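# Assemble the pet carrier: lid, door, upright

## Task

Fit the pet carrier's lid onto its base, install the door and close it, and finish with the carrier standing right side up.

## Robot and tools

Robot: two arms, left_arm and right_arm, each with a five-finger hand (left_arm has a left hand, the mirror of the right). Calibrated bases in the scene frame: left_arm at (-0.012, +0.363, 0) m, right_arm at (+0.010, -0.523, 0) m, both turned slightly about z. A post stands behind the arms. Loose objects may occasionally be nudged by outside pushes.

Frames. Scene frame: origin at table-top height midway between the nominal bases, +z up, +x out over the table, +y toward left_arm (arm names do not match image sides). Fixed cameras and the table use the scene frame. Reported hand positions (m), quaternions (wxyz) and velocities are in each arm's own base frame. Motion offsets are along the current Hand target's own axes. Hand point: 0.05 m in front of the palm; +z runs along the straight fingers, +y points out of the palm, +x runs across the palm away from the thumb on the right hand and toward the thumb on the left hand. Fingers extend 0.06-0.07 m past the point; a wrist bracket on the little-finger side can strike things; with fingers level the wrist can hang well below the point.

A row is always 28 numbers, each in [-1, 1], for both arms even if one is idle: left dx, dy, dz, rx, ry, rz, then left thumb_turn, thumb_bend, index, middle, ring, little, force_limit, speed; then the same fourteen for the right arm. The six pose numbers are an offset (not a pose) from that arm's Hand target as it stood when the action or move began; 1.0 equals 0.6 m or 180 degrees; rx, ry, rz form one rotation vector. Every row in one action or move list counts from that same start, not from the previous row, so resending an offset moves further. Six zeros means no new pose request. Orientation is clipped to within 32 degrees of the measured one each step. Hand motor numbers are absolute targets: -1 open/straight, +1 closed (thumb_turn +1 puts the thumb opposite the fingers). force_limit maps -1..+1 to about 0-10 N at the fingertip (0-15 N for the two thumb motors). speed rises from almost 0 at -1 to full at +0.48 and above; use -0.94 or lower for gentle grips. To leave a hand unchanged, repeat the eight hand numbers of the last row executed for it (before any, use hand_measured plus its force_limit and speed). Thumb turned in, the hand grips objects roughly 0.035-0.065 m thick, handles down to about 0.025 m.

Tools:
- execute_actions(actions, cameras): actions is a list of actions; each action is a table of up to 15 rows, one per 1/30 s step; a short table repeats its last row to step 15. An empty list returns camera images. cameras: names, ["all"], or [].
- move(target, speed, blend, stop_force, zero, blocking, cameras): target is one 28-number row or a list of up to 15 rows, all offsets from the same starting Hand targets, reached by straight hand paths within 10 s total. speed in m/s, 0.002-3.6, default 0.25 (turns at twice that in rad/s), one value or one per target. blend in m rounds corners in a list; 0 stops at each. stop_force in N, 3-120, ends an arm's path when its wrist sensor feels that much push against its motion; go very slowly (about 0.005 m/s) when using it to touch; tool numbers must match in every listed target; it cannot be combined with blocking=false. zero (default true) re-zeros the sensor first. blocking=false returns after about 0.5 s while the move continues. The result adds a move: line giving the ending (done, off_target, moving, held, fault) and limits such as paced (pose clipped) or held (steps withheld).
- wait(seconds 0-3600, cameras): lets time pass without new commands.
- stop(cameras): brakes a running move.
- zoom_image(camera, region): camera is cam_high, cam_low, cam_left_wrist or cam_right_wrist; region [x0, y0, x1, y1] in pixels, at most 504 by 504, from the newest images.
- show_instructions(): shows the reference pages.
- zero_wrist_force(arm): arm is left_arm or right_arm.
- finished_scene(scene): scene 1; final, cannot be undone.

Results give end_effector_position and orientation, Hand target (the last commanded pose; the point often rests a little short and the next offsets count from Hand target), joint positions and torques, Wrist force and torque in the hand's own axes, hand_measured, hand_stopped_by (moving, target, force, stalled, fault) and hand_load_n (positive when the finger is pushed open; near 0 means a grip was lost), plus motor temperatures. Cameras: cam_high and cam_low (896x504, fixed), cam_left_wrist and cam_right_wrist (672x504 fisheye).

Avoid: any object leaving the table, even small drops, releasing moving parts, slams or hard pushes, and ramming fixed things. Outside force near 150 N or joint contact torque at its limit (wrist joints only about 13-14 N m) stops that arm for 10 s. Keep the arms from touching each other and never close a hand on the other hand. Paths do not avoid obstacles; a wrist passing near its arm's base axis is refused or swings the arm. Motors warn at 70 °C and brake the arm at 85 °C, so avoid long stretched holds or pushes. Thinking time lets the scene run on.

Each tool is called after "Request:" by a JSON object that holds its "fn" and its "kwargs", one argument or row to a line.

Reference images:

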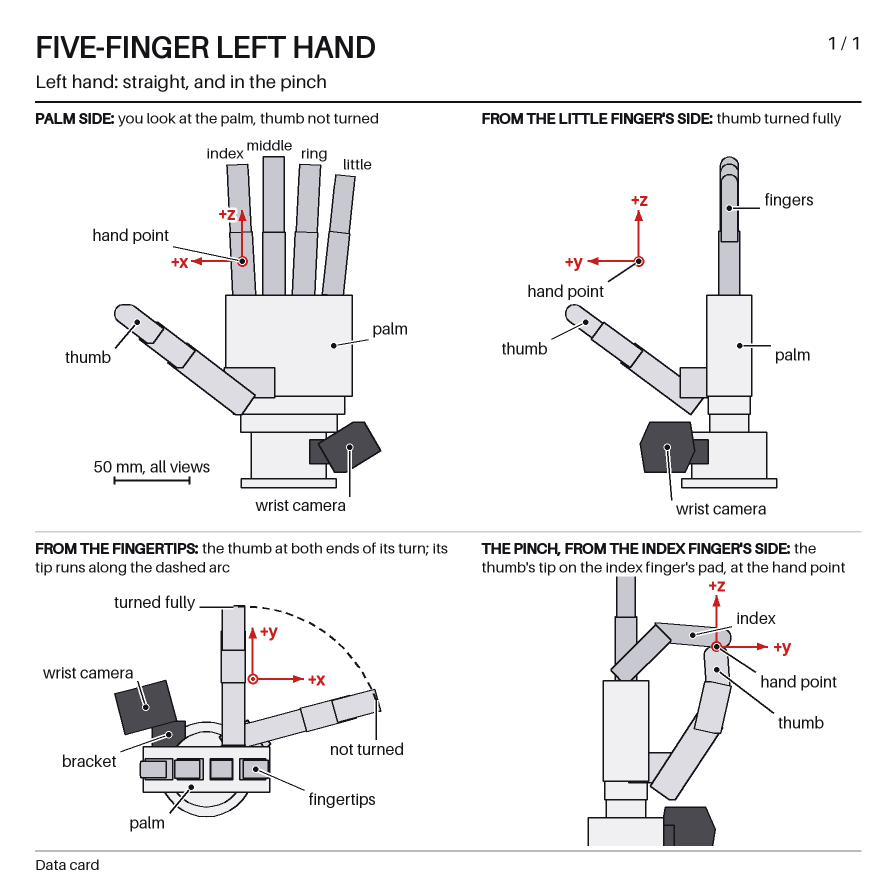

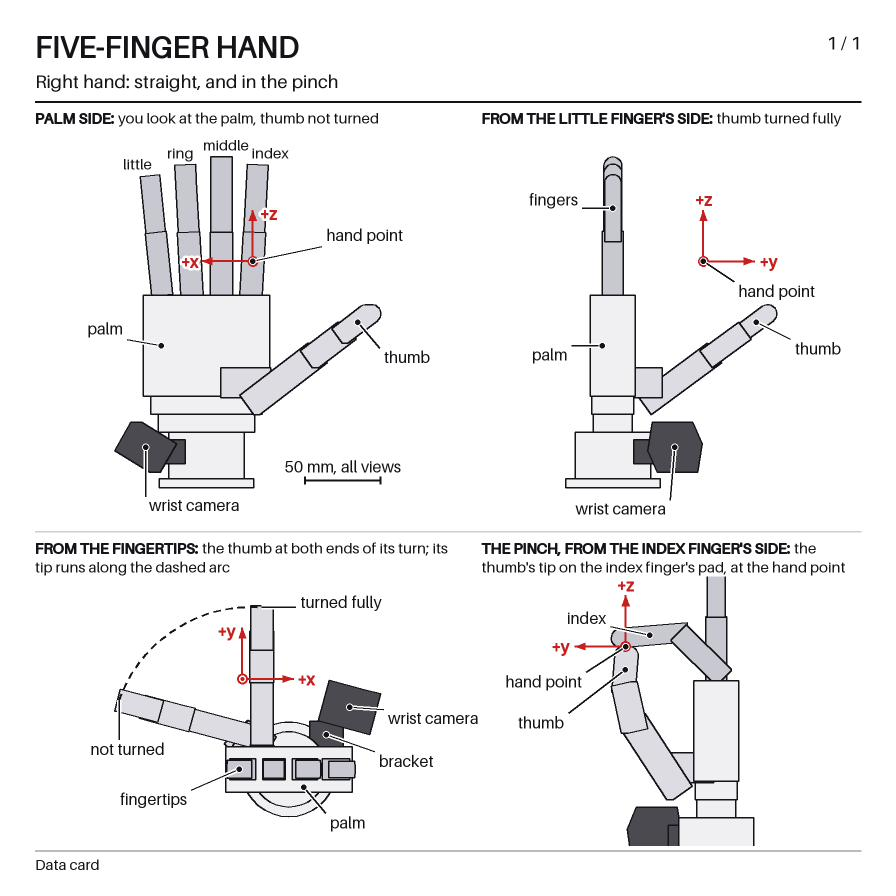

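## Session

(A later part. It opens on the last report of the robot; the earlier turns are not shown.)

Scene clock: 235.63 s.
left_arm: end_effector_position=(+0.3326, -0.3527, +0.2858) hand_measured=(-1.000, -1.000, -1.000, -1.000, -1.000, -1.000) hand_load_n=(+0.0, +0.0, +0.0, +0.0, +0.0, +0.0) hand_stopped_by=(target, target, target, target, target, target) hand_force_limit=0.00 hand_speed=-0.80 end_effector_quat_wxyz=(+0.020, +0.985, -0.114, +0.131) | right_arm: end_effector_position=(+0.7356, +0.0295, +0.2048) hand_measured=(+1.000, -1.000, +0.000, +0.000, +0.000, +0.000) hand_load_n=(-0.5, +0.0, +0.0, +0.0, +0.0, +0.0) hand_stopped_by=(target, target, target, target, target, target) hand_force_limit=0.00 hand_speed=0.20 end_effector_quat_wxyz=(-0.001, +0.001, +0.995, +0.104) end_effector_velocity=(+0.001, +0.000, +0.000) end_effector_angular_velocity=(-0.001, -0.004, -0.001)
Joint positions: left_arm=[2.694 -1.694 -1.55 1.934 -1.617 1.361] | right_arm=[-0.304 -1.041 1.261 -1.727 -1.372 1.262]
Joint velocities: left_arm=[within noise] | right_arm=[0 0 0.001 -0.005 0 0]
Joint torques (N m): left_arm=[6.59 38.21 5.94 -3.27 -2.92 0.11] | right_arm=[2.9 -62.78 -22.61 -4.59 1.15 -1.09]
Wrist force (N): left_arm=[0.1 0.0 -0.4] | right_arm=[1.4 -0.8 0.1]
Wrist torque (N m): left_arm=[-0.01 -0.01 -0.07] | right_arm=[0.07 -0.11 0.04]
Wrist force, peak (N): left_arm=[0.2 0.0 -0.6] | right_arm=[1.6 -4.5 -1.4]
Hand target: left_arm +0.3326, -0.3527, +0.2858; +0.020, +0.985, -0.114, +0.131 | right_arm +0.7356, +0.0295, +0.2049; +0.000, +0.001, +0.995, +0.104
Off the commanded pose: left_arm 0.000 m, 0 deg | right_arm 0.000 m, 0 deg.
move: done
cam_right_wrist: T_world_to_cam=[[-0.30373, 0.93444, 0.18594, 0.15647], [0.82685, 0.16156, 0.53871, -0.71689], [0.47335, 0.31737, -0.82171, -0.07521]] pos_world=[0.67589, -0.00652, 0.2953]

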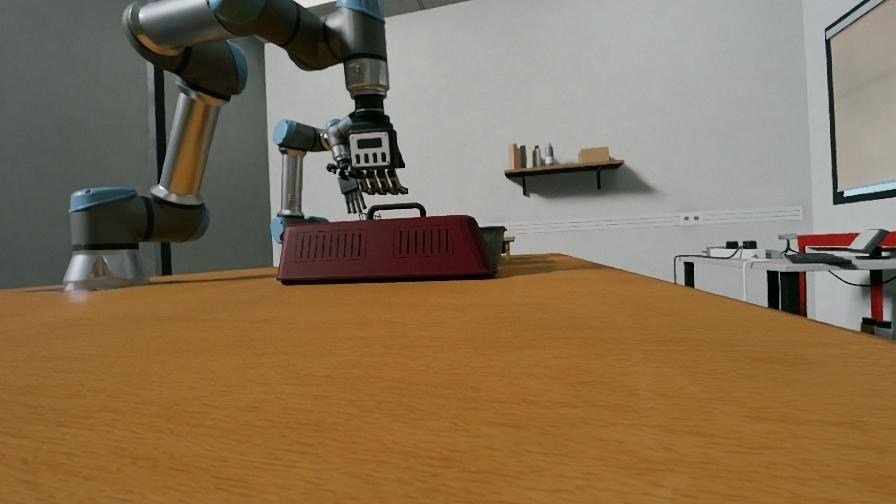

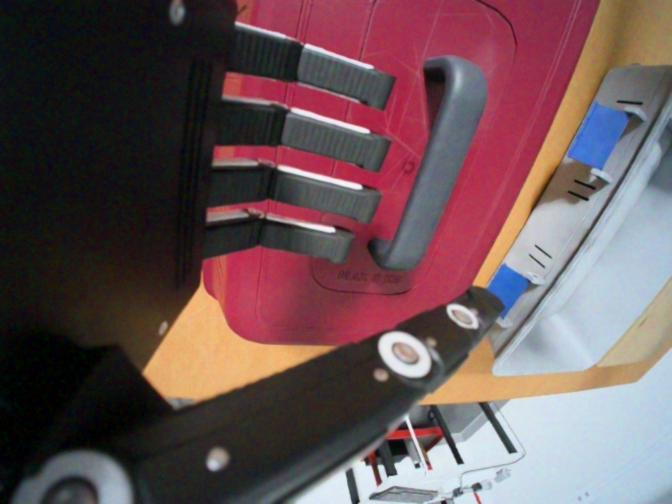

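Request:
{"fn": "execute_actions", "kwargs": {
  "actions": [],
  "cameras": ["cam_high","cam_right_wrist"]
}}

Request:
{"fn": "zoom_image", "kwargs": {
  "camera": "cam_high",
  "region": [180, 60, 320, 200]
}}

Request:
{"fn": "zoom_image", "kwargs": {
  "camera": "cam_right_wrist",
  "region": [330, 40, 530, 290]
}}

Scene clock: 261.43 s.
left_arm: end_effector_position=(+0.3326, -0.3527, +0.2858) hand_measured=(-1.000, -1.000, -1.000, -1.000, -1.000, -1.000) hand_load_n=(+0.0, +0.0, +0.0, +0.0, +0.0, +0.0) hand_stopped_by=(target, target, target, target, target, target) hand_force_limit=0.00 hand_speed=-0.80 end_effector_quat_wxyz=(+0.020, +0.985, -0.114, +0.131) | right_arm: end_effector_position=(+0.7356, +0.0295, +0.2049) hand_measured=(+1.000, -1.000, +0.000, +0.000, +0.000, +0.000) hand_load_n=(+0.0, +0.0, +0.0, +0.0, +0.0, +0.0) hand_stopped_by=(target, target, target, target, target, target) hand_force_limit=0.00 hand_speed=0.20 end_effector_quat_wxyz=(+0.000, +0.001, +0.995, +0.104)
Joint positions: left_arm=[2.694 -1.694 -1.55 1.934 -1.617 1.361] | right_arm=[-0.304 -1.041 1.261 -1.727 -1.372 1.262]
Joint velocities: within noise
Joint torques (N m): left_arm=[6.04 38.43 6.22 -3.13 -2.78 0.13] | right_arm=[5.03 -64.5 -5.12 -4.2 -1.87 1.76]
Motor temperatures (°C): left_arm=[34 28 38 41 32 40] | right_arm=[25 39 40 33 38 51]
Wrist force (N): left_arm=[-0.1 -0.2 -0.4] | right_arm=[1.4 -0.8 0.0]
Wrist torque (N m): left_arm=[-0.04 0.02 -0.08] | right_arm=[0.07 -0.11 0.04]
Wrist force, peak (N): left_arm=[0.2 0.0 -0.6] | right_arm=[1.6 -0.9 -0.4]
Hand target: left_arm +0.3326, -0.3527, +0.2858; +0.020, +0.985, -0.114, +0.131 | right_arm +0.7356, +0.0295, +0.2049; +0.000, +0.001, +0.995, +0.104
Off the commanded pose: left_arm 0.000 m, 0 deg | right_arm 0.000 m, 0 deg.
camera_calibration:
cam_right_wrist: T_world_to_cam=[[-0.30378, 0.93449, 0.18562, 0.15658], [0.82666, 0.16168, 0.53897, -0.71689], [0.47365, 0.31717, -0.82162, -0.07537]] pos_world=[0.67589, -0.00652, 0.2954]
Images, in order (width x height): cam_high 896x504, cam_right_wrist 672x504.

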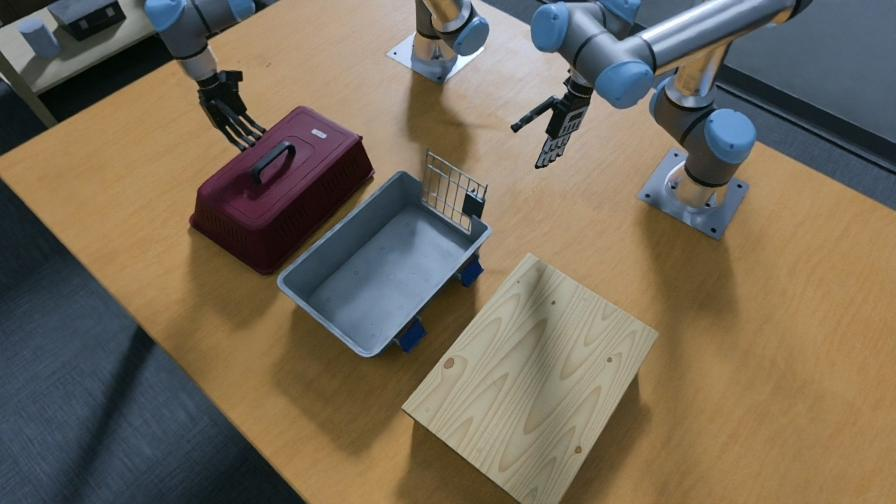

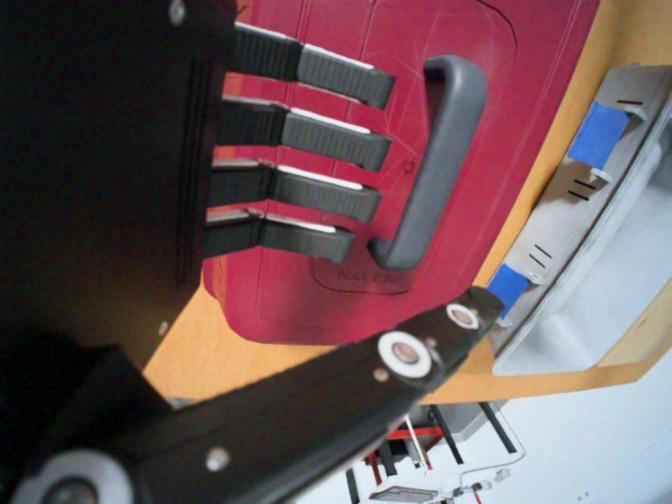

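Scaled by 3.600 from the camera's image (finer frame: 1280x720).

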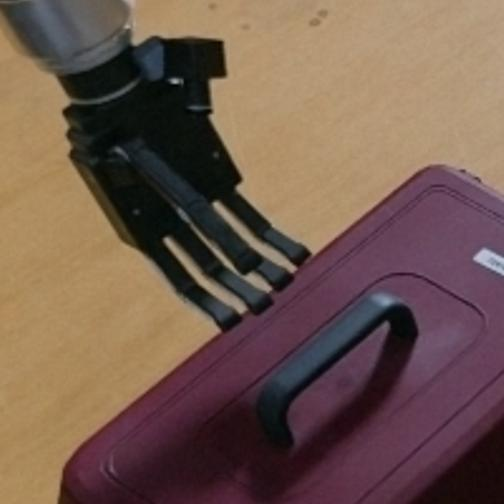

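Scaled by 2.016 from the camera's image (finer frame: 960x720).

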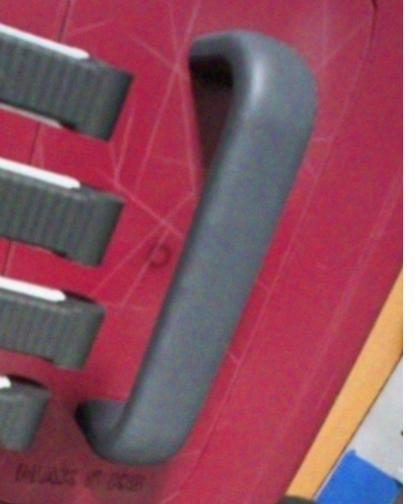

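Request:
{"fn": "move", "kwargs": {
  "target": [0,0,0,0,0,0,-1,-1,-1,-1,-1,-1,0,-0.8,0,0,0,0,0.0092,-0.0435,1,-1,0,0,0,0,0,0.2],
  "cameras": ["cam_low","cam_right_wrist","cam_high"]
}}

Request:
{"fn": "zoom_image", "kwargs": {
  "camera": "cam_right_wrist",
  "region": [180, 0, 480, 300]
}}

Request:
{"fn": "zoom_image", "kwargs": {
  "camera": "cam_high",
  "region": [180, 60, 320, 200]
}}

Scene clock: 286.57 s.
left_arm: end_effector_position=(+0.3326, -0.3527, +0.2858) hand_measured=(-1.000, -1.000, -1.000, -1.000, -1.000, -1.000) hand_load_n=(+0.0, +0.0, +0.0, +0.0, +0.0, +0.0) hand_stopped_by=(target, target, target, target, target, target) hand_force_limit=0.00 hand_speed=-0.80 end_effector_quat_wxyz=(+0.020, +0.985, -0.114, +0.131) | right_arm: end_effector_position=(+0.7356, +0.0296, +0.2047) hand_measured=(+1.000, -1.000, +0.000, +0.000, +0.000, +0.000) hand_load_n=(+0.0, +0.0, +0.0, +0.0, +0.0, +0.0) hand_stopped_by=(target, target, target, target, target, target) hand_force_limit=0.00 hand_speed=0.20 end_effector_quat_wxyz=(-0.008, -0.069, +0.992, +0.104) end_effector_velocity=(+0.000, +0.001, +0.001) end_effector_angular_velocity=(+0.001, -0.003, +0.006)
Joint positions: left_arm=[2.694 -1.694 -1.55 1.934 -1.617 1.361] | right_arm=[-0.301 -1.002 1.193 -1.671 -1.383 1.122]
Joint velocities: left_arm=[within noise] | right_arm=[0 -0.001 -0.001 0 0.001 -0.006]
Joint torques (N m): left_arm=[6.19 38.03 5.45 -3.03 -2.73 -0.58] | right_arm=[-1.83 -65.73 -9.71 -2.76 2.94 -1.51]
Wrist force (N): left_arm=[0.0 -0.1 -0.3] | right_arm=[1.0 -0.8 -0.5]
Wrist torque (N m): left_arm=[-0.03 0.02 -0.08] | right_arm=[0.15 -0.02 0.09]
Wrist force, peak (N): left_arm=[0.0 0.0 -0.6] | right_arm=[1.9 -0.5 0.5]
Hand target: left_arm +0.3326, -0.3527, +0.2858; +0.020, +0.985, -0.114, +0.131 | right_arm +0.7356, +0.0295, +0.2049; -0.008, -0.069, +0.992, +0.104
Off the commanded pose: left_arm 0.000 m, 0 deg | right_arm 0.000 m, 0 deg.
move: done
cam_right_wrist: T_world_to_cam=[[-0.43077, 0.88313, 0.18579, 0.25151], [0.79622, 0.275, 0.53889, -0.69775], [0.42482, 0.38007, -0.82163, -0.04149]] pos_world=[0.68153, -0.01447, 0.2952]
Images, in order (width x height): cam_high 896x504, cam_low 896x504, cam_right_wrist 672x504.

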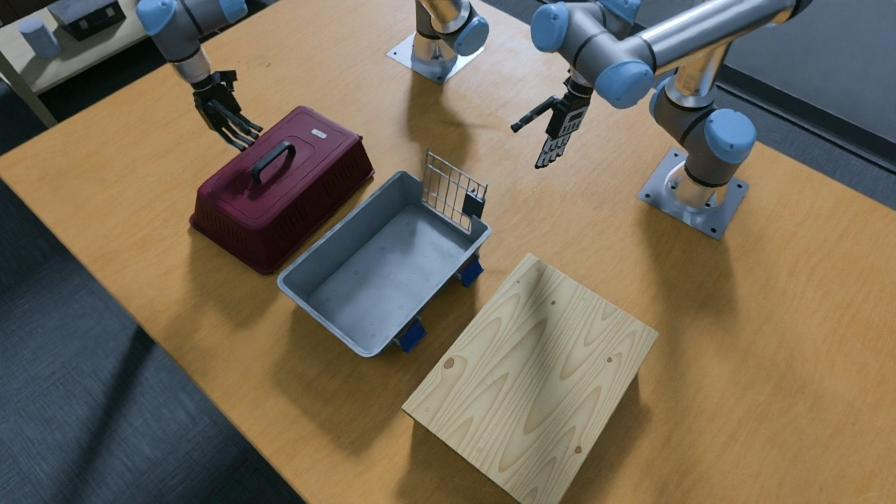

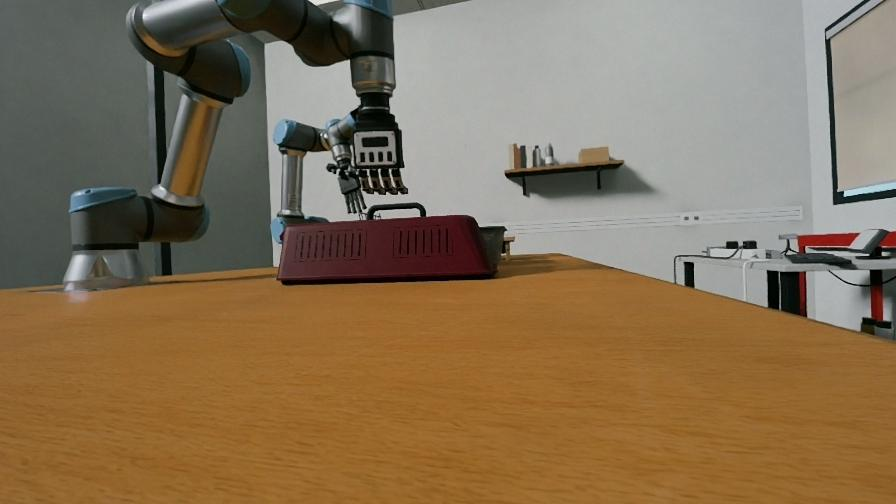

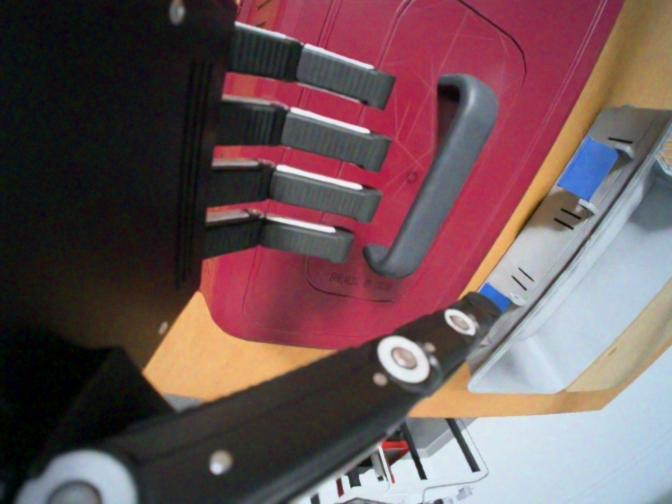

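Scaled by 1.680 from the camera's image (finer frame: 960x720).

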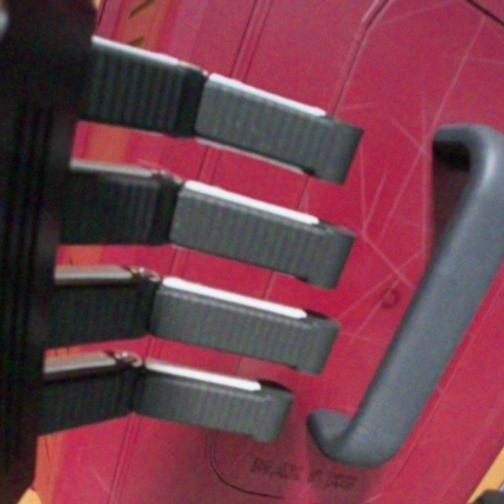

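Scaled by 3.600 from the camera's image (finer frame: 1280x720).

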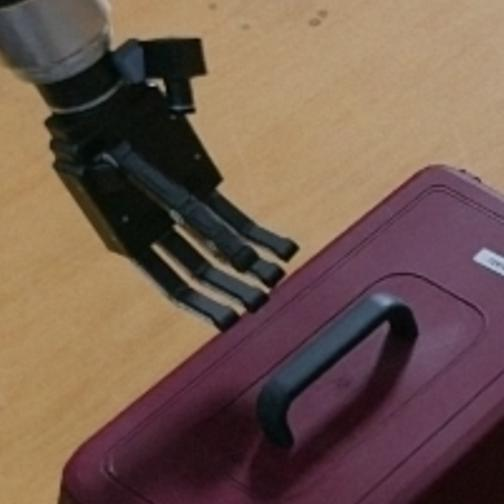

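Request:
{"fn": "zoom_image", "kwargs": {
  "camera": "cam_low",
  "region": [330, 90, 430, 220]
}}

Scaled by 3.877 from the camera's image (finer frame: 1280x720).

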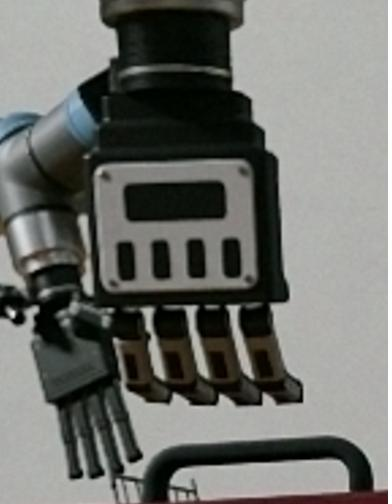

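Request:
{"fn": "move", "kwargs": {
  "target": [0,0,0,0,0,0,-1,-1,-1,-1,-1,-1,0,-0.8,0,-0.0104,0.0489,0,-0.0023,0.0109,1,-1,0,0,0,0,0,0.2],
  "cameras": ["cam_low","cam_right_wrist","cam_high"],
  "speed": 0.1
}}

Request:
{"fn": "zoom_image", "kwargs": {
  "camera": "cam_low",
  "region": [340, 140, 440, 240]
}}

Request:
{"fn": "zoom_image", "kwargs": {
  "camera": "cam_right_wrist",
  "region": [180, 0, 540, 300]
}}

Scene clock: 323.50 s.
left_arm: end_effector_position=(+0.3326, -0.3527, +0.2858) hand_measured=(-1.000, -1.000, -1.000, -1.000, -1.000, -1.000) hand_load_n=(+0.0, +0.0, +0.0, +0.0, +0.0, +0.0) hand_stopped_by=(target, target, target, target, target, target) hand_force_limit=0.00 hand_speed=-0.80 end_effector_quat_wxyz=(+0.020, +0.985, -0.114, +0.131) | right_arm: end_effector_position=(+0.7355, +0.0295, +0.1747) hand_measured=(+1.000, -1.000, +0.000, +0.000, +0.000, +0.000) hand_load_n=(+0.0, +0.0, +0.0, +0.0, +0.0, +0.0) hand_stopped_by=(target, target, target, target, target, target) hand_force_limit=0.00 hand_speed=0.20 end_effector_quat_wxyz=(-0.006, -0.051, +0.993, +0.104)
Joint positions: left_arm=[2.694 -1.694 -1.55 1.934 -1.617 1.361] | right_arm=[-0.302 -0.995 1.262 -1.753 -1.379 1.157]
Joint torques (N m): left_arm=[5.18 37.83 6.57 -2.7 -2.93 -1.06] | right_arm=[-1.08 -55.92 -31.48 -3 0.78 -0.86]
Wrist force (N): left_arm=[0.2 -0.1 -0.5] | right_arm=[1.3 -0.6 -0.1]
Wrist torque (N m): left_arm=[-0.02 -0.01 -0.07] | right_arm=[0.11 -0.10 0.02]
Wrist force, peak (N): left_arm=[0.3 0.0 -0.7] | right_arm=[1.5 -0.7 -1.6]
Hand target: left_arm +0.3326, -0.3527, +0.2858; +0.020, +0.985, -0.114, +0.131 | right_arm +0.7356, +0.0295, +0.1749; -0.006, -0.052, +0.993, +0.104
Off the commanded pose: left_arm 0.000 m, 0 deg | right_arm 0.000 m, 0 deg.
move: done
cam_right_wrist: T_world_to_cam=[[-0.3997, 0.89755, 0.18612, 0.2338], [0.80549, 0.24699, 0.53869, -0.68744], [0.43753, 0.36523, -0.82169, -0.07496]] pos_world=[0.67997, -0.01268, 0.2652]
Images, in order (width x height): cam_high 896x504, cam_low 896x504, cam_right_wrist 672x504.

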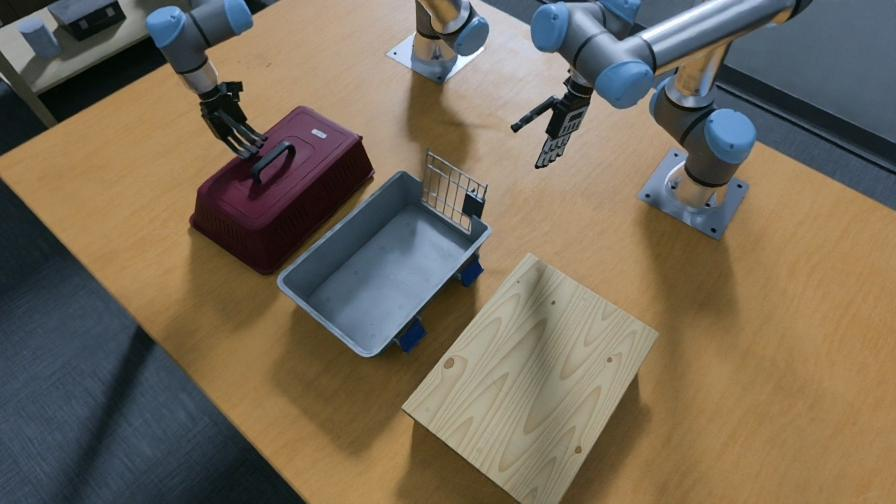

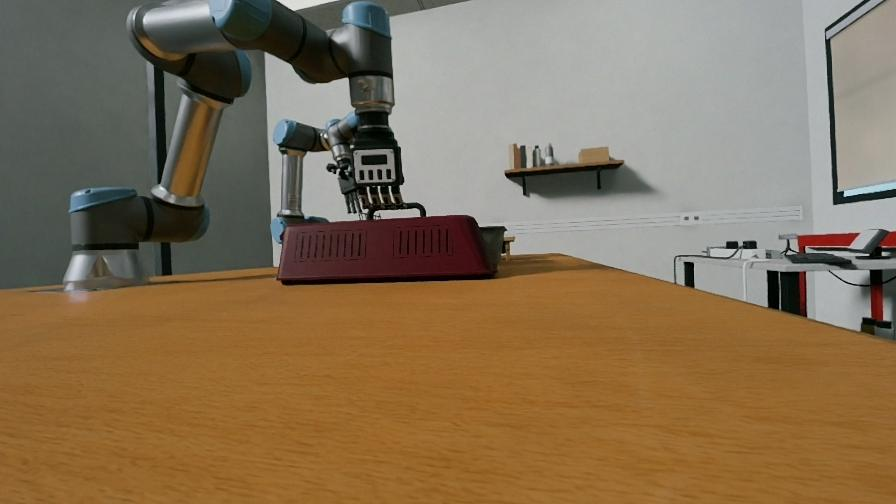

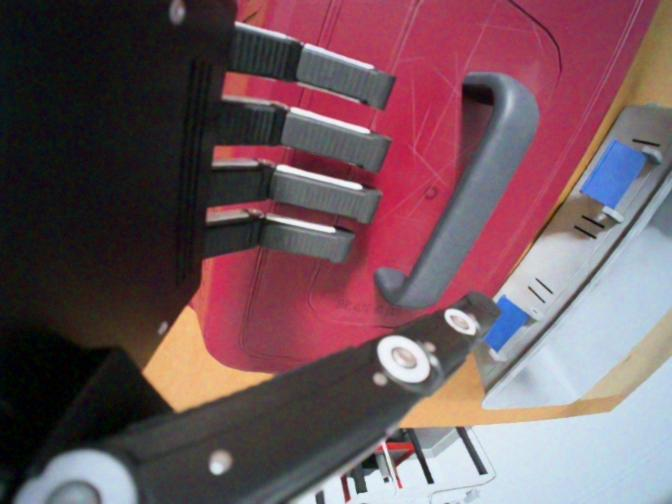

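Scaled by 5.040 from the camera's image (finer frame: 1280x720).

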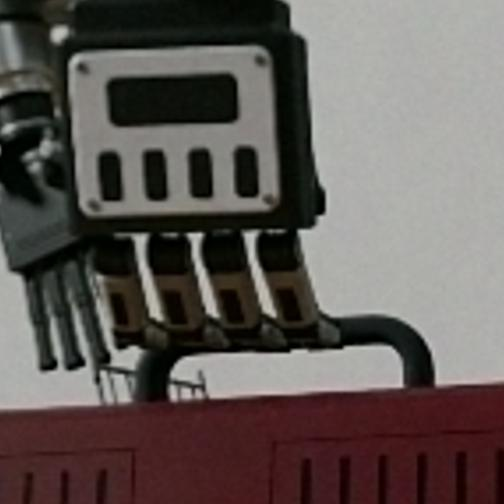

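Scaled by 1.400 from the camera's image (finer frame: 960x720).

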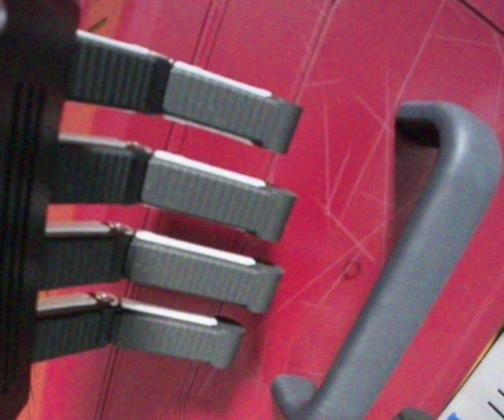

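Request:
{"fn": "move", "kwargs": {
  "target": [0,0,0,0,0,0,-1,-1,-1,-1,-1,-1,0,-0.8,-0.0083,-0.0043,0.0162,0,0,0,1,-1,0,0,0,0,0,0.2],
  "cameras": ["cam_low","cam_right_wrist"],
  "speed": 0.05,
  "stop_force": 8
}}

Request:
{"fn": "zoom_image", "kwargs": {
  "camera": "cam_low",
  "region": [340, 140, 440, 240]
}}

Request:
{"fn": "zoom_image", "kwargs": {
  "camera": "cam_right_wrist",
  "region": [180, 0, 540, 300]
}}

Scene clock: 340.30 s.
left_arm: end_effector_position=(+0.3326, -0.3527, +0.2858) hand_measured=(-1.000, -1.000, -1.000, -1.000, -1.000, -1.000) hand_load_n=(+0.0, +0.0, +0.0, +0.0, +0.0, +0.0) hand_stopped_by=(target, target, target, target, target, target) hand_force_limit=0.00 hand_speed=-0.80 end_effector_quat_wxyz=(+0.020, +0.985, -0.114, +0.131) | right_arm: end_effector_position=(+0.7406, +0.0295, +0.1649) hand_measured=(+1.000, -1.000, +0.000, +0.000, +0.000, +0.000) hand_load_n=(+0.0, +0.0, +0.0, +0.5, +0.0, +0.0) hand_stopped_by=(target, target, target, target, target, target) hand_force_limit=0.00 hand_speed=0.20 end_effector_quat_wxyz=(-0.006, -0.052, +0.993, +0.104)
Joint positions: left_arm=[2.694 -1.694 -1.55 1.934 -1.617 1.361] | right_arm=[-0.3 -0.976 1.258 -1.769 -1.379 1.159]
Joint torques (N m): left_arm=[4.72 37.4 8.46 -2.37 -2.73 -1.63] | right_arm=[-2.93 -66.75 -7.49 -0.04 2.98 -1.32]
Wrist force (N): left_arm=[0.0 -0.1 -0.5] | right_arm=[1.1 -0.9 -0.5]
Wrist torque (N m): left_arm=[-0.01 0.02 -0.08] | right_arm=[0.09 -0.06 0.00]
Wrist force, peak (N): left_arm=[-0.1 0.2 -0.7] | right_arm=[1.6 -0.9 -0.4]
Hand target: left_arm +0.3326, -0.3527, +0.2858; +0.020, +0.985, -0.114, +0.131 | right_arm +0.7406, +0.0295, +0.1649; -0.006, -0.052, +0.993, +0.104
Off the commanded pose: left_arm 0.000 m, 0 deg | right_arm 0.000 m, 0 deg.
move: done
cam_right_wrist: T_world_to_cam=[[-0.39977, 0.89761, 0.18569, 0.2377], [0.80517, 0.24708, 0.53912, -0.6861], [0.43804, 0.36504, -0.82151, -0.08564]] pos_world=[0.68497, -0.01258, 0.2554]

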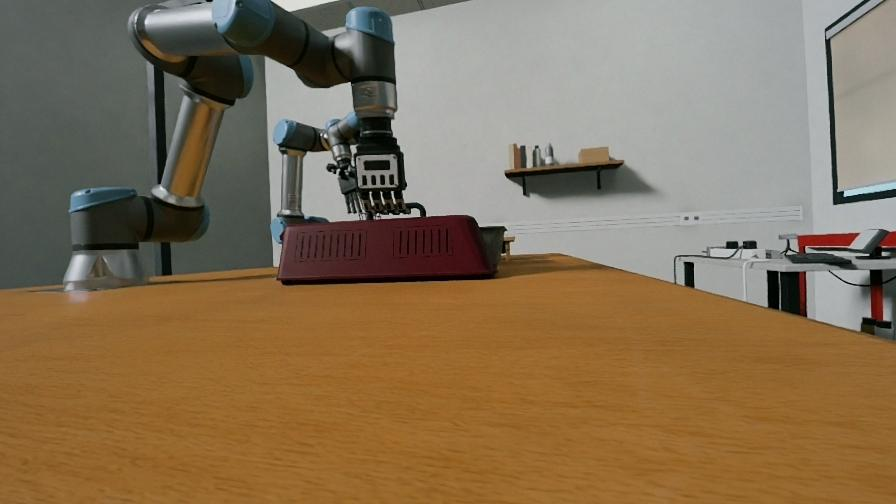

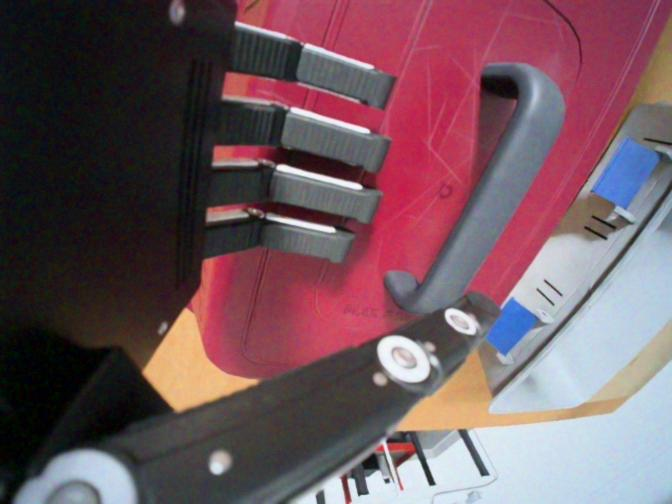

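Scaled by 5.040 from the camera's image (finer frame: 1280x720).

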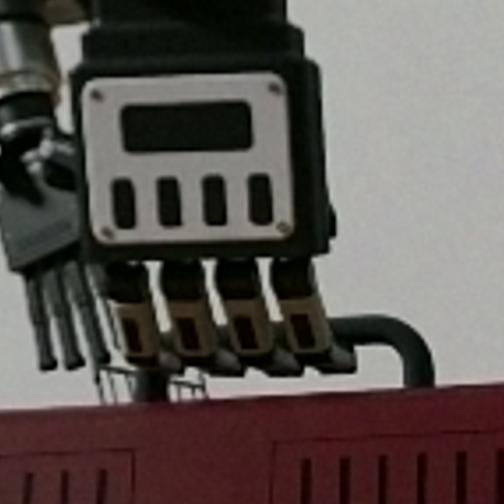

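Scaled by 1.400 from the camera's image (finer frame: 960x720).

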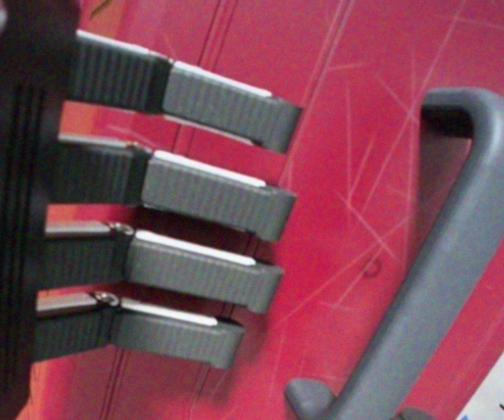

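Request:
{"fn": "move", "kwargs": {
  "target": [
    [0,0,0,0,0,0,-1,-1,-1,-1,-1,-1,0,-0.8,0.011,0.0011,0,0,0,0,1,-1,0,0,0,1,0,0.2],
    [0,0,0,0,0,0,-1,-1,-1,-1,-1,-1,0,-0.8,0.011,0.0500,0.0104,0,0,0,1,-1,0,0,0,1,0,0.2]
  ],
  "cameras": ["cam_low","cam_right_wrist"],
  "speed": 0.05
}}

Request:
{"fn": "zoom_image", "kwargs": {
  "camera": "cam_low",
  "region": [340, 140, 440, 240]
}}

Request:
{"fn": "zoom_image", "kwargs": {
  "camera": "cam_right_wrist",
  "region": [180, 0, 540, 300]
}}

Scene clock: 352.90 s.
left_arm: end_effector_position=(+0.3326, -0.3527, +0.2858) hand_measured=(-1.000, -1.000, -1.000, -1.000, -1.000, -1.000) hand_load_n=(+0.0, +0.0, +0.0, +0.0, +0.0, +0.0) hand_stopped_by=(target, target, target, target, target, target) hand_force_limit=0.00 hand_speed=-0.80 end_effector_quat_wxyz=(+0.020, +0.985, -0.114, +0.131) | right_arm: end_effector_position=(+0.7308, +0.0594, +0.1650) hand_measured=(+1.000, -1.000, +0.000, +0.000, +0.000, +1.000) hand_load_n=(+0.0, +0.0, +0.0, +0.0, +0.0, +0.0) hand_stopped_by=(target, target, target, target, target, target) hand_force_limit=0.00 hand_speed=0.20 end_effector_quat_wxyz=(-0.006, -0.051, +0.993, +0.104) end_effector_velocity=(+0.000, -0.004, +0.000) end_effector_angular_velocity=(-0.001, +0.000, +0.001)
Joint positions: left_arm=[2.694 -1.694 -1.55 1.934 -1.617 1.361] | right_arm=[-0.263 -1.006 1.308 -1.796 -1.376 1.196]
Joint velocities: left_arm=[within noise] | right_arm=[-0.005 0 0.001 0 -0.001 -0.006]
Joint torques (N m): left_arm=[5.37 37.68 6.46 -2.01 -2.86 -2.17] | right_arm=[-4.64 -45.11 -34.3 -0.08 2.01 -1.58]
Wrist force (N): left_arm=[0.3 -0.1 -0.6] | right_arm=[1.4 -0.9 0.2]
Wrist torque (N m): left_arm=[-0.02 -0.04 -0.06] | right_arm=[0.06 -0.11 0.00]
Wrist force, peak (N): left_arm=[0.3 -0.1 -0.6] | right_arm=[1.5 -2.5 -0.5]
Hand target: left_arm +0.3326, -0.3527, +0.2858; +0.020, +0.985, -0.114, +0.131 | right_arm +0.7308, +0.0593, +0.1650; -0.006, -0.052, +0.993, +0.104
Off the commanded pose: left_arm 0.000 m, 0 deg | right_arm 0.000 m, 0 deg.
move: done
cam_right_wrist: T_world_to_cam=[[-0.3997, 0.89763, 0.18574, 0.20684], [0.80521, 0.247, 0.5391, -0.68554], [0.43804, 0.36504, -0.82151, -0.09222]] pos_world=[0.67507, 0.01732, 0.2554]

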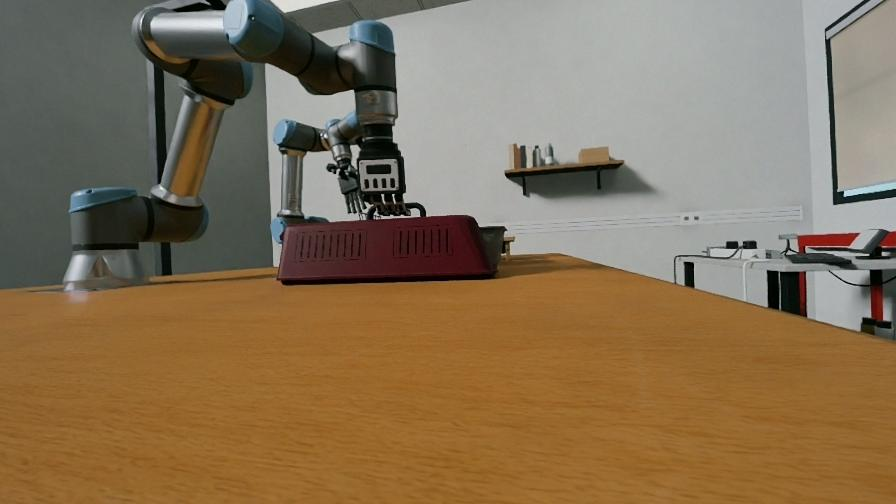

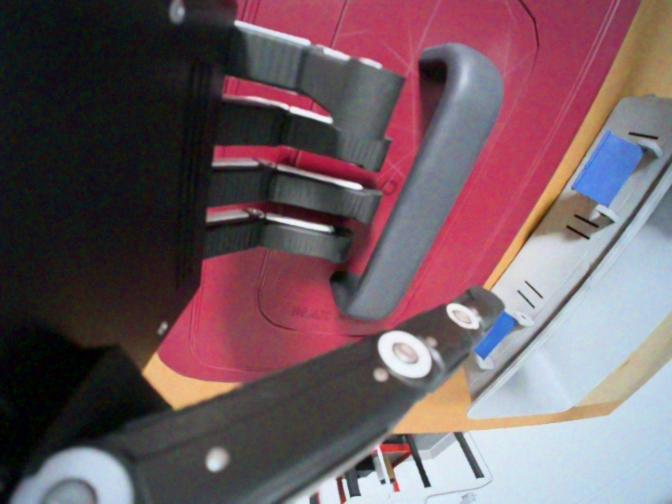

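Scaled by 5.040 from the camera's image (finer frame: 1280x720).

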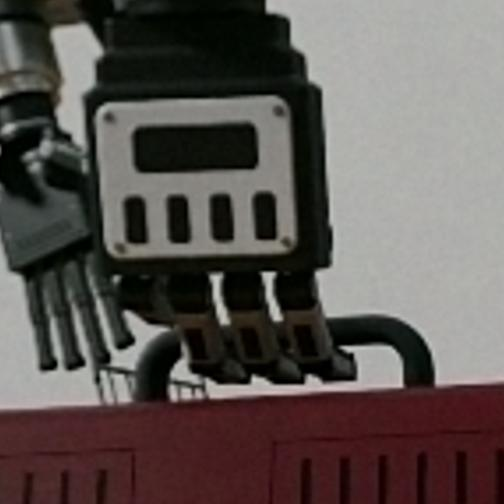

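Scaled by 1.400 from the camera's image (finer frame: 960x720).

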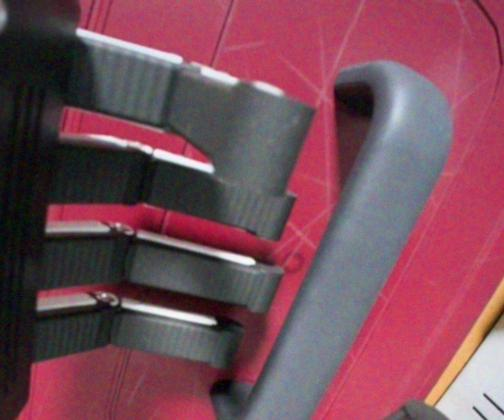

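Request:
{"fn": "move", "kwargs": {
  "target": [
    [0,0,0,0,0,0,-1,-1,-1,-1,-1,-1,0,-0.8,0.010,0.0,0,0,0,0,1,-1,0,0,0,1,0,0.2],
    [0,0,0,0,0,0,-1,-1,-1,-1,-1,-1,0,-0.8,0.010,0.0408,0.0087,0,0,0,1,-1,0,0,0,1,0,0.2]
  ],
  "cameras": ["cam_low","cam_right_wrist"],
  "speed": 0.03,
  "stop_force": 6
}}

Request:
{"fn": "zoom_image", "kwargs": {
  "camera": "cam_low",
  "region": [340, 140, 440, 240]
}}

Request:
{"fn": "zoom_image", "kwargs": {
  "camera": "cam_right_wrist",
  "region": [180, 0, 540, 300]
}}

Scene clock: 362.23 s.
left_arm: end_effector_position=(+0.3326, -0.3527, +0.2858) hand_measured=(-1.000, -1.000, -1.000, -1.000, -1.000, -1.000) hand_load_n=(+0.0, -0.5, +0.0, +0.0, -0.5, +0.0) hand_stopped_by=(target, target, target, target, target, target) hand_force_limit=0.00 hand_speed=-0.80 end_effector_quat_wxyz=(+0.020, +0.985, -0.114, +0.131) | right_arm: end_effector_position=(+0.7223, +0.0836, +0.1650) hand_measured=(+1.000, -1.000, +0.000, +0.000, +0.000, +1.000) hand_load_n=(+0.0, +0.0, +0.0, +0.0, +0.0, +0.0) hand_stopped_by=(target, target, target, target, target, target) hand_force_limit=0.00 hand_speed=0.20 end_effector_quat_wxyz=(-0.006, -0.052, +0.993, +0.104)
Joint positions: left_arm=[2.694 -1.694 -1.55 1.934 -1.617 1.361] | right_arm=[-0.233 -1.029 1.346 -1.817 -1.374 1.227]
Joint torques (N m): left_arm=[4.97 39.06 5.91 -1.76 -2.94 -2.35] | right_arm=[-3.72 -23.46 -37.15 -0.01 -0.65 -1.5]
Wrist force (N): left_arm=[-0.1 0.1 -0.3] | right_arm=[1.6 -0.7 -0.1]
Wrist torque (N m): left_arm=[-0.01 0.04 -0.09] | right_arm=[0.10 -0.12 0.04]
Wrist force, peak (N): left_arm=[-0.1 -0.1 -0.7] | right_arm=[1.7 -1.9 -0.6]
Hand target: left_arm +0.3326, -0.3527, +0.2858; +0.020, +0.985, -0.114, +0.131 | right_arm +0.7223, +0.0836, +0.1649; -0.006, -0.052, +0.993, +0.104
Off the commanded pose: left_arm 0.000 m, 0 deg | right_arm 0.000 m, 0 deg.
move: done
cam_right_wrist: T_world_to_cam=[[-0.39981, 0.8976, 0.18567, 0.18192], [0.80516, 0.24712, 0.53912, -0.68475], [0.43804, 0.36504, -0.82151, -0.09725]] pos_world=[0.66667, 0.04142, 0.2555]

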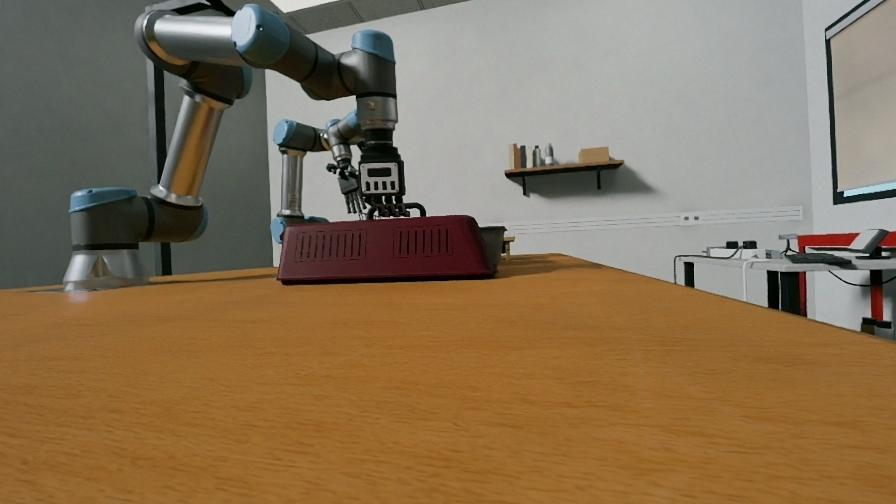

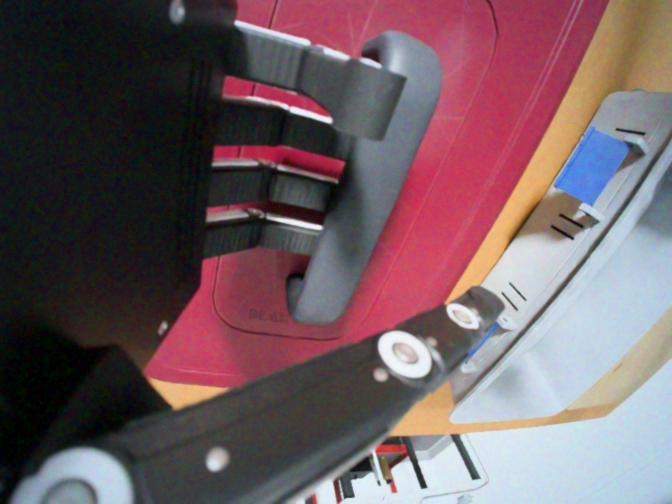

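Scaled by 5.040 from the camera's image (finer frame: 1280x720).

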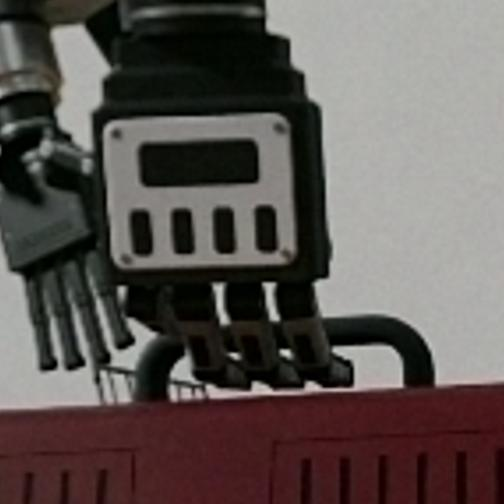

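Scaled by 1.400 from the camera's image (finer frame: 960x720).

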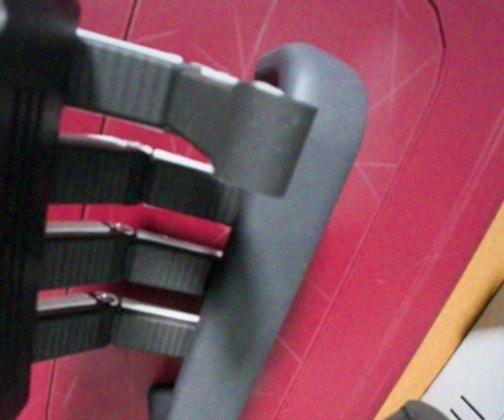

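Request:
{"fn": "move", "kwargs": {
  "target": [0,0,0,0,0,0,-1,-1,-1,-1,-1,-1,0,-0.8,0,0.0278,0.0059,0,0,0,1,-1,0,0,0,1,0,0.2],
  "cameras": ["cam_low","cam_right_wrist"],
  "speed": 0.02,
  "stop_force": 5
}}

Request:
{"fn": "zoom_image", "kwargs": {
  "camera": "cam_low",
  "region": [340, 140, 440, 240]
}}

Request:
{"fn": "zoom_image", "kwargs": {
  "camera": "cam_right_wrist",
  "region": [180, 0, 540, 300]
}}

Scene clock: 368.13 s.
left_arm: end_effector_position=(+0.3326, -0.3527, +0.2858) hand_measured=(-1.000, -1.000, -1.000, -1.000, -1.000, -1.000) hand_load_n=(+0.0, -0.5, +0.0, +0.0, +0.0, +0.0) hand_stopped_by=(target, target, target, target, target, target) hand_force_limit=0.00 hand_speed=-0.80 end_effector_quat_wxyz=(+0.020, +0.985, -0.114, +0.131) | right_arm: end_effector_position=(+0.7205, +0.1006, +0.1649) hand_measured=(+1.000, -1.000, +0.000, +0.000, +0.000, +1.000) hand_load_n=(+0.0, +0.0, +0.0, +0.0, +0.0, +0.0) hand_stopped_by=(target, target, target, target, target, target) hand_force_limit=0.00 hand_speed=0.20 end_effector_quat_wxyz=(-0.006, -0.052, +0.993, +0.104)
Joint positions: left_arm=[2.694 -1.694 -1.55 1.934 -1.617 1.361] | right_arm=[-0.209 -1.034 1.356 -1.826 -1.373 1.251]
Joint torques (N m): left_arm=[5.08 37.84 6.24 -1.2 -2.85 -2.11] | right_arm=[-4.4 -46.53 -34.18 -0.1 1.51 -1.57]
Wrist force (N): left_arm=[0.1 0.0 -0.5] | right_arm=[1.5 -2.1 -0.5]
Wrist torque (N m): left_arm=[-0.01 0.00 -0.08] | right_arm=[0.07 -0.07 -0.03]
Wrist force, peak (N): left_arm=[0.0 0.0 -0.7] | right_arm=[1.8 -3.0 -0.4]
Hand target: left_arm +0.3326, -0.3527, +0.2858; +0.020, +0.985, -0.114, +0.131 | right_arm +0.7205, +0.1006, +0.1649; -0.006, -0.052, +0.993, +0.104
Off the commanded pose: left_arm 0.000 m, 0 deg | right_arm 0.000 m, 0 deg.
move: done
cam_right_wrist: T_world_to_cam=[[-0.39977, 0.8976, 0.18572, 0.16592], [0.80524, 0.24711, 0.539, -0.68747], [0.43792, 0.36502, -0.82158, -0.10266]] pos_world=[0.66487, 0.05842, 0.2554]

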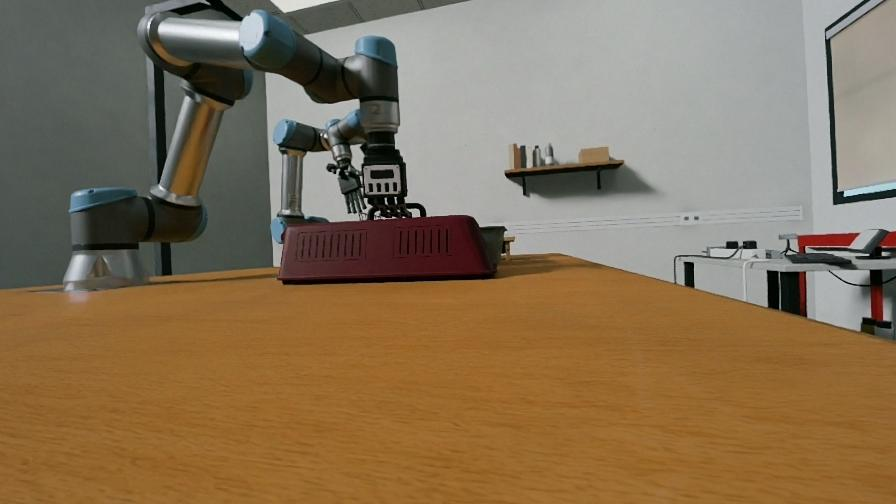

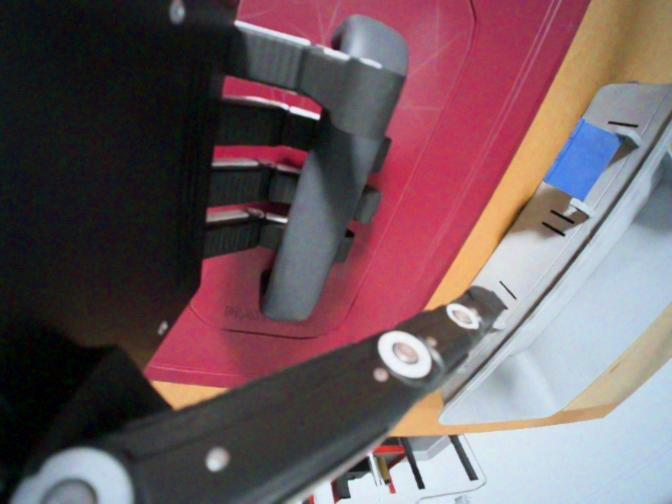

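Scaled by 5.040 from the camera's image (finer frame: 1280x720).

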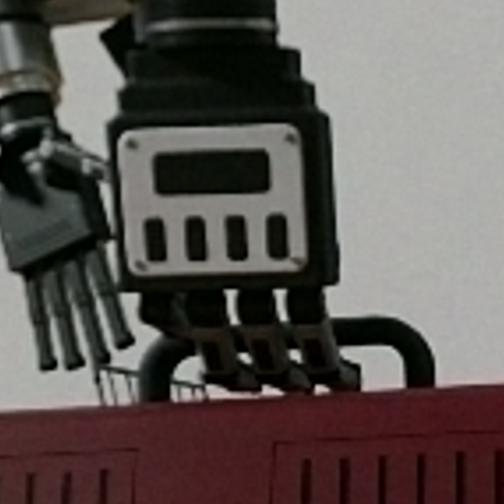

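Scaled by 1.400 from the camera's image (finer frame: 960x720).

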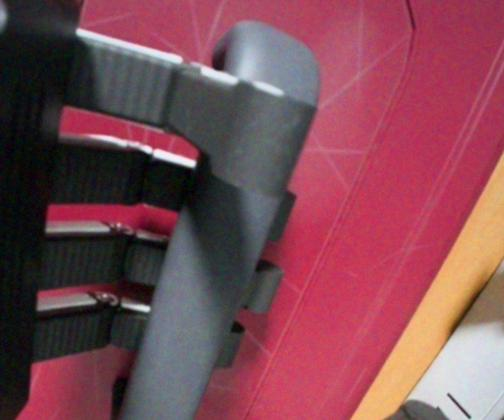

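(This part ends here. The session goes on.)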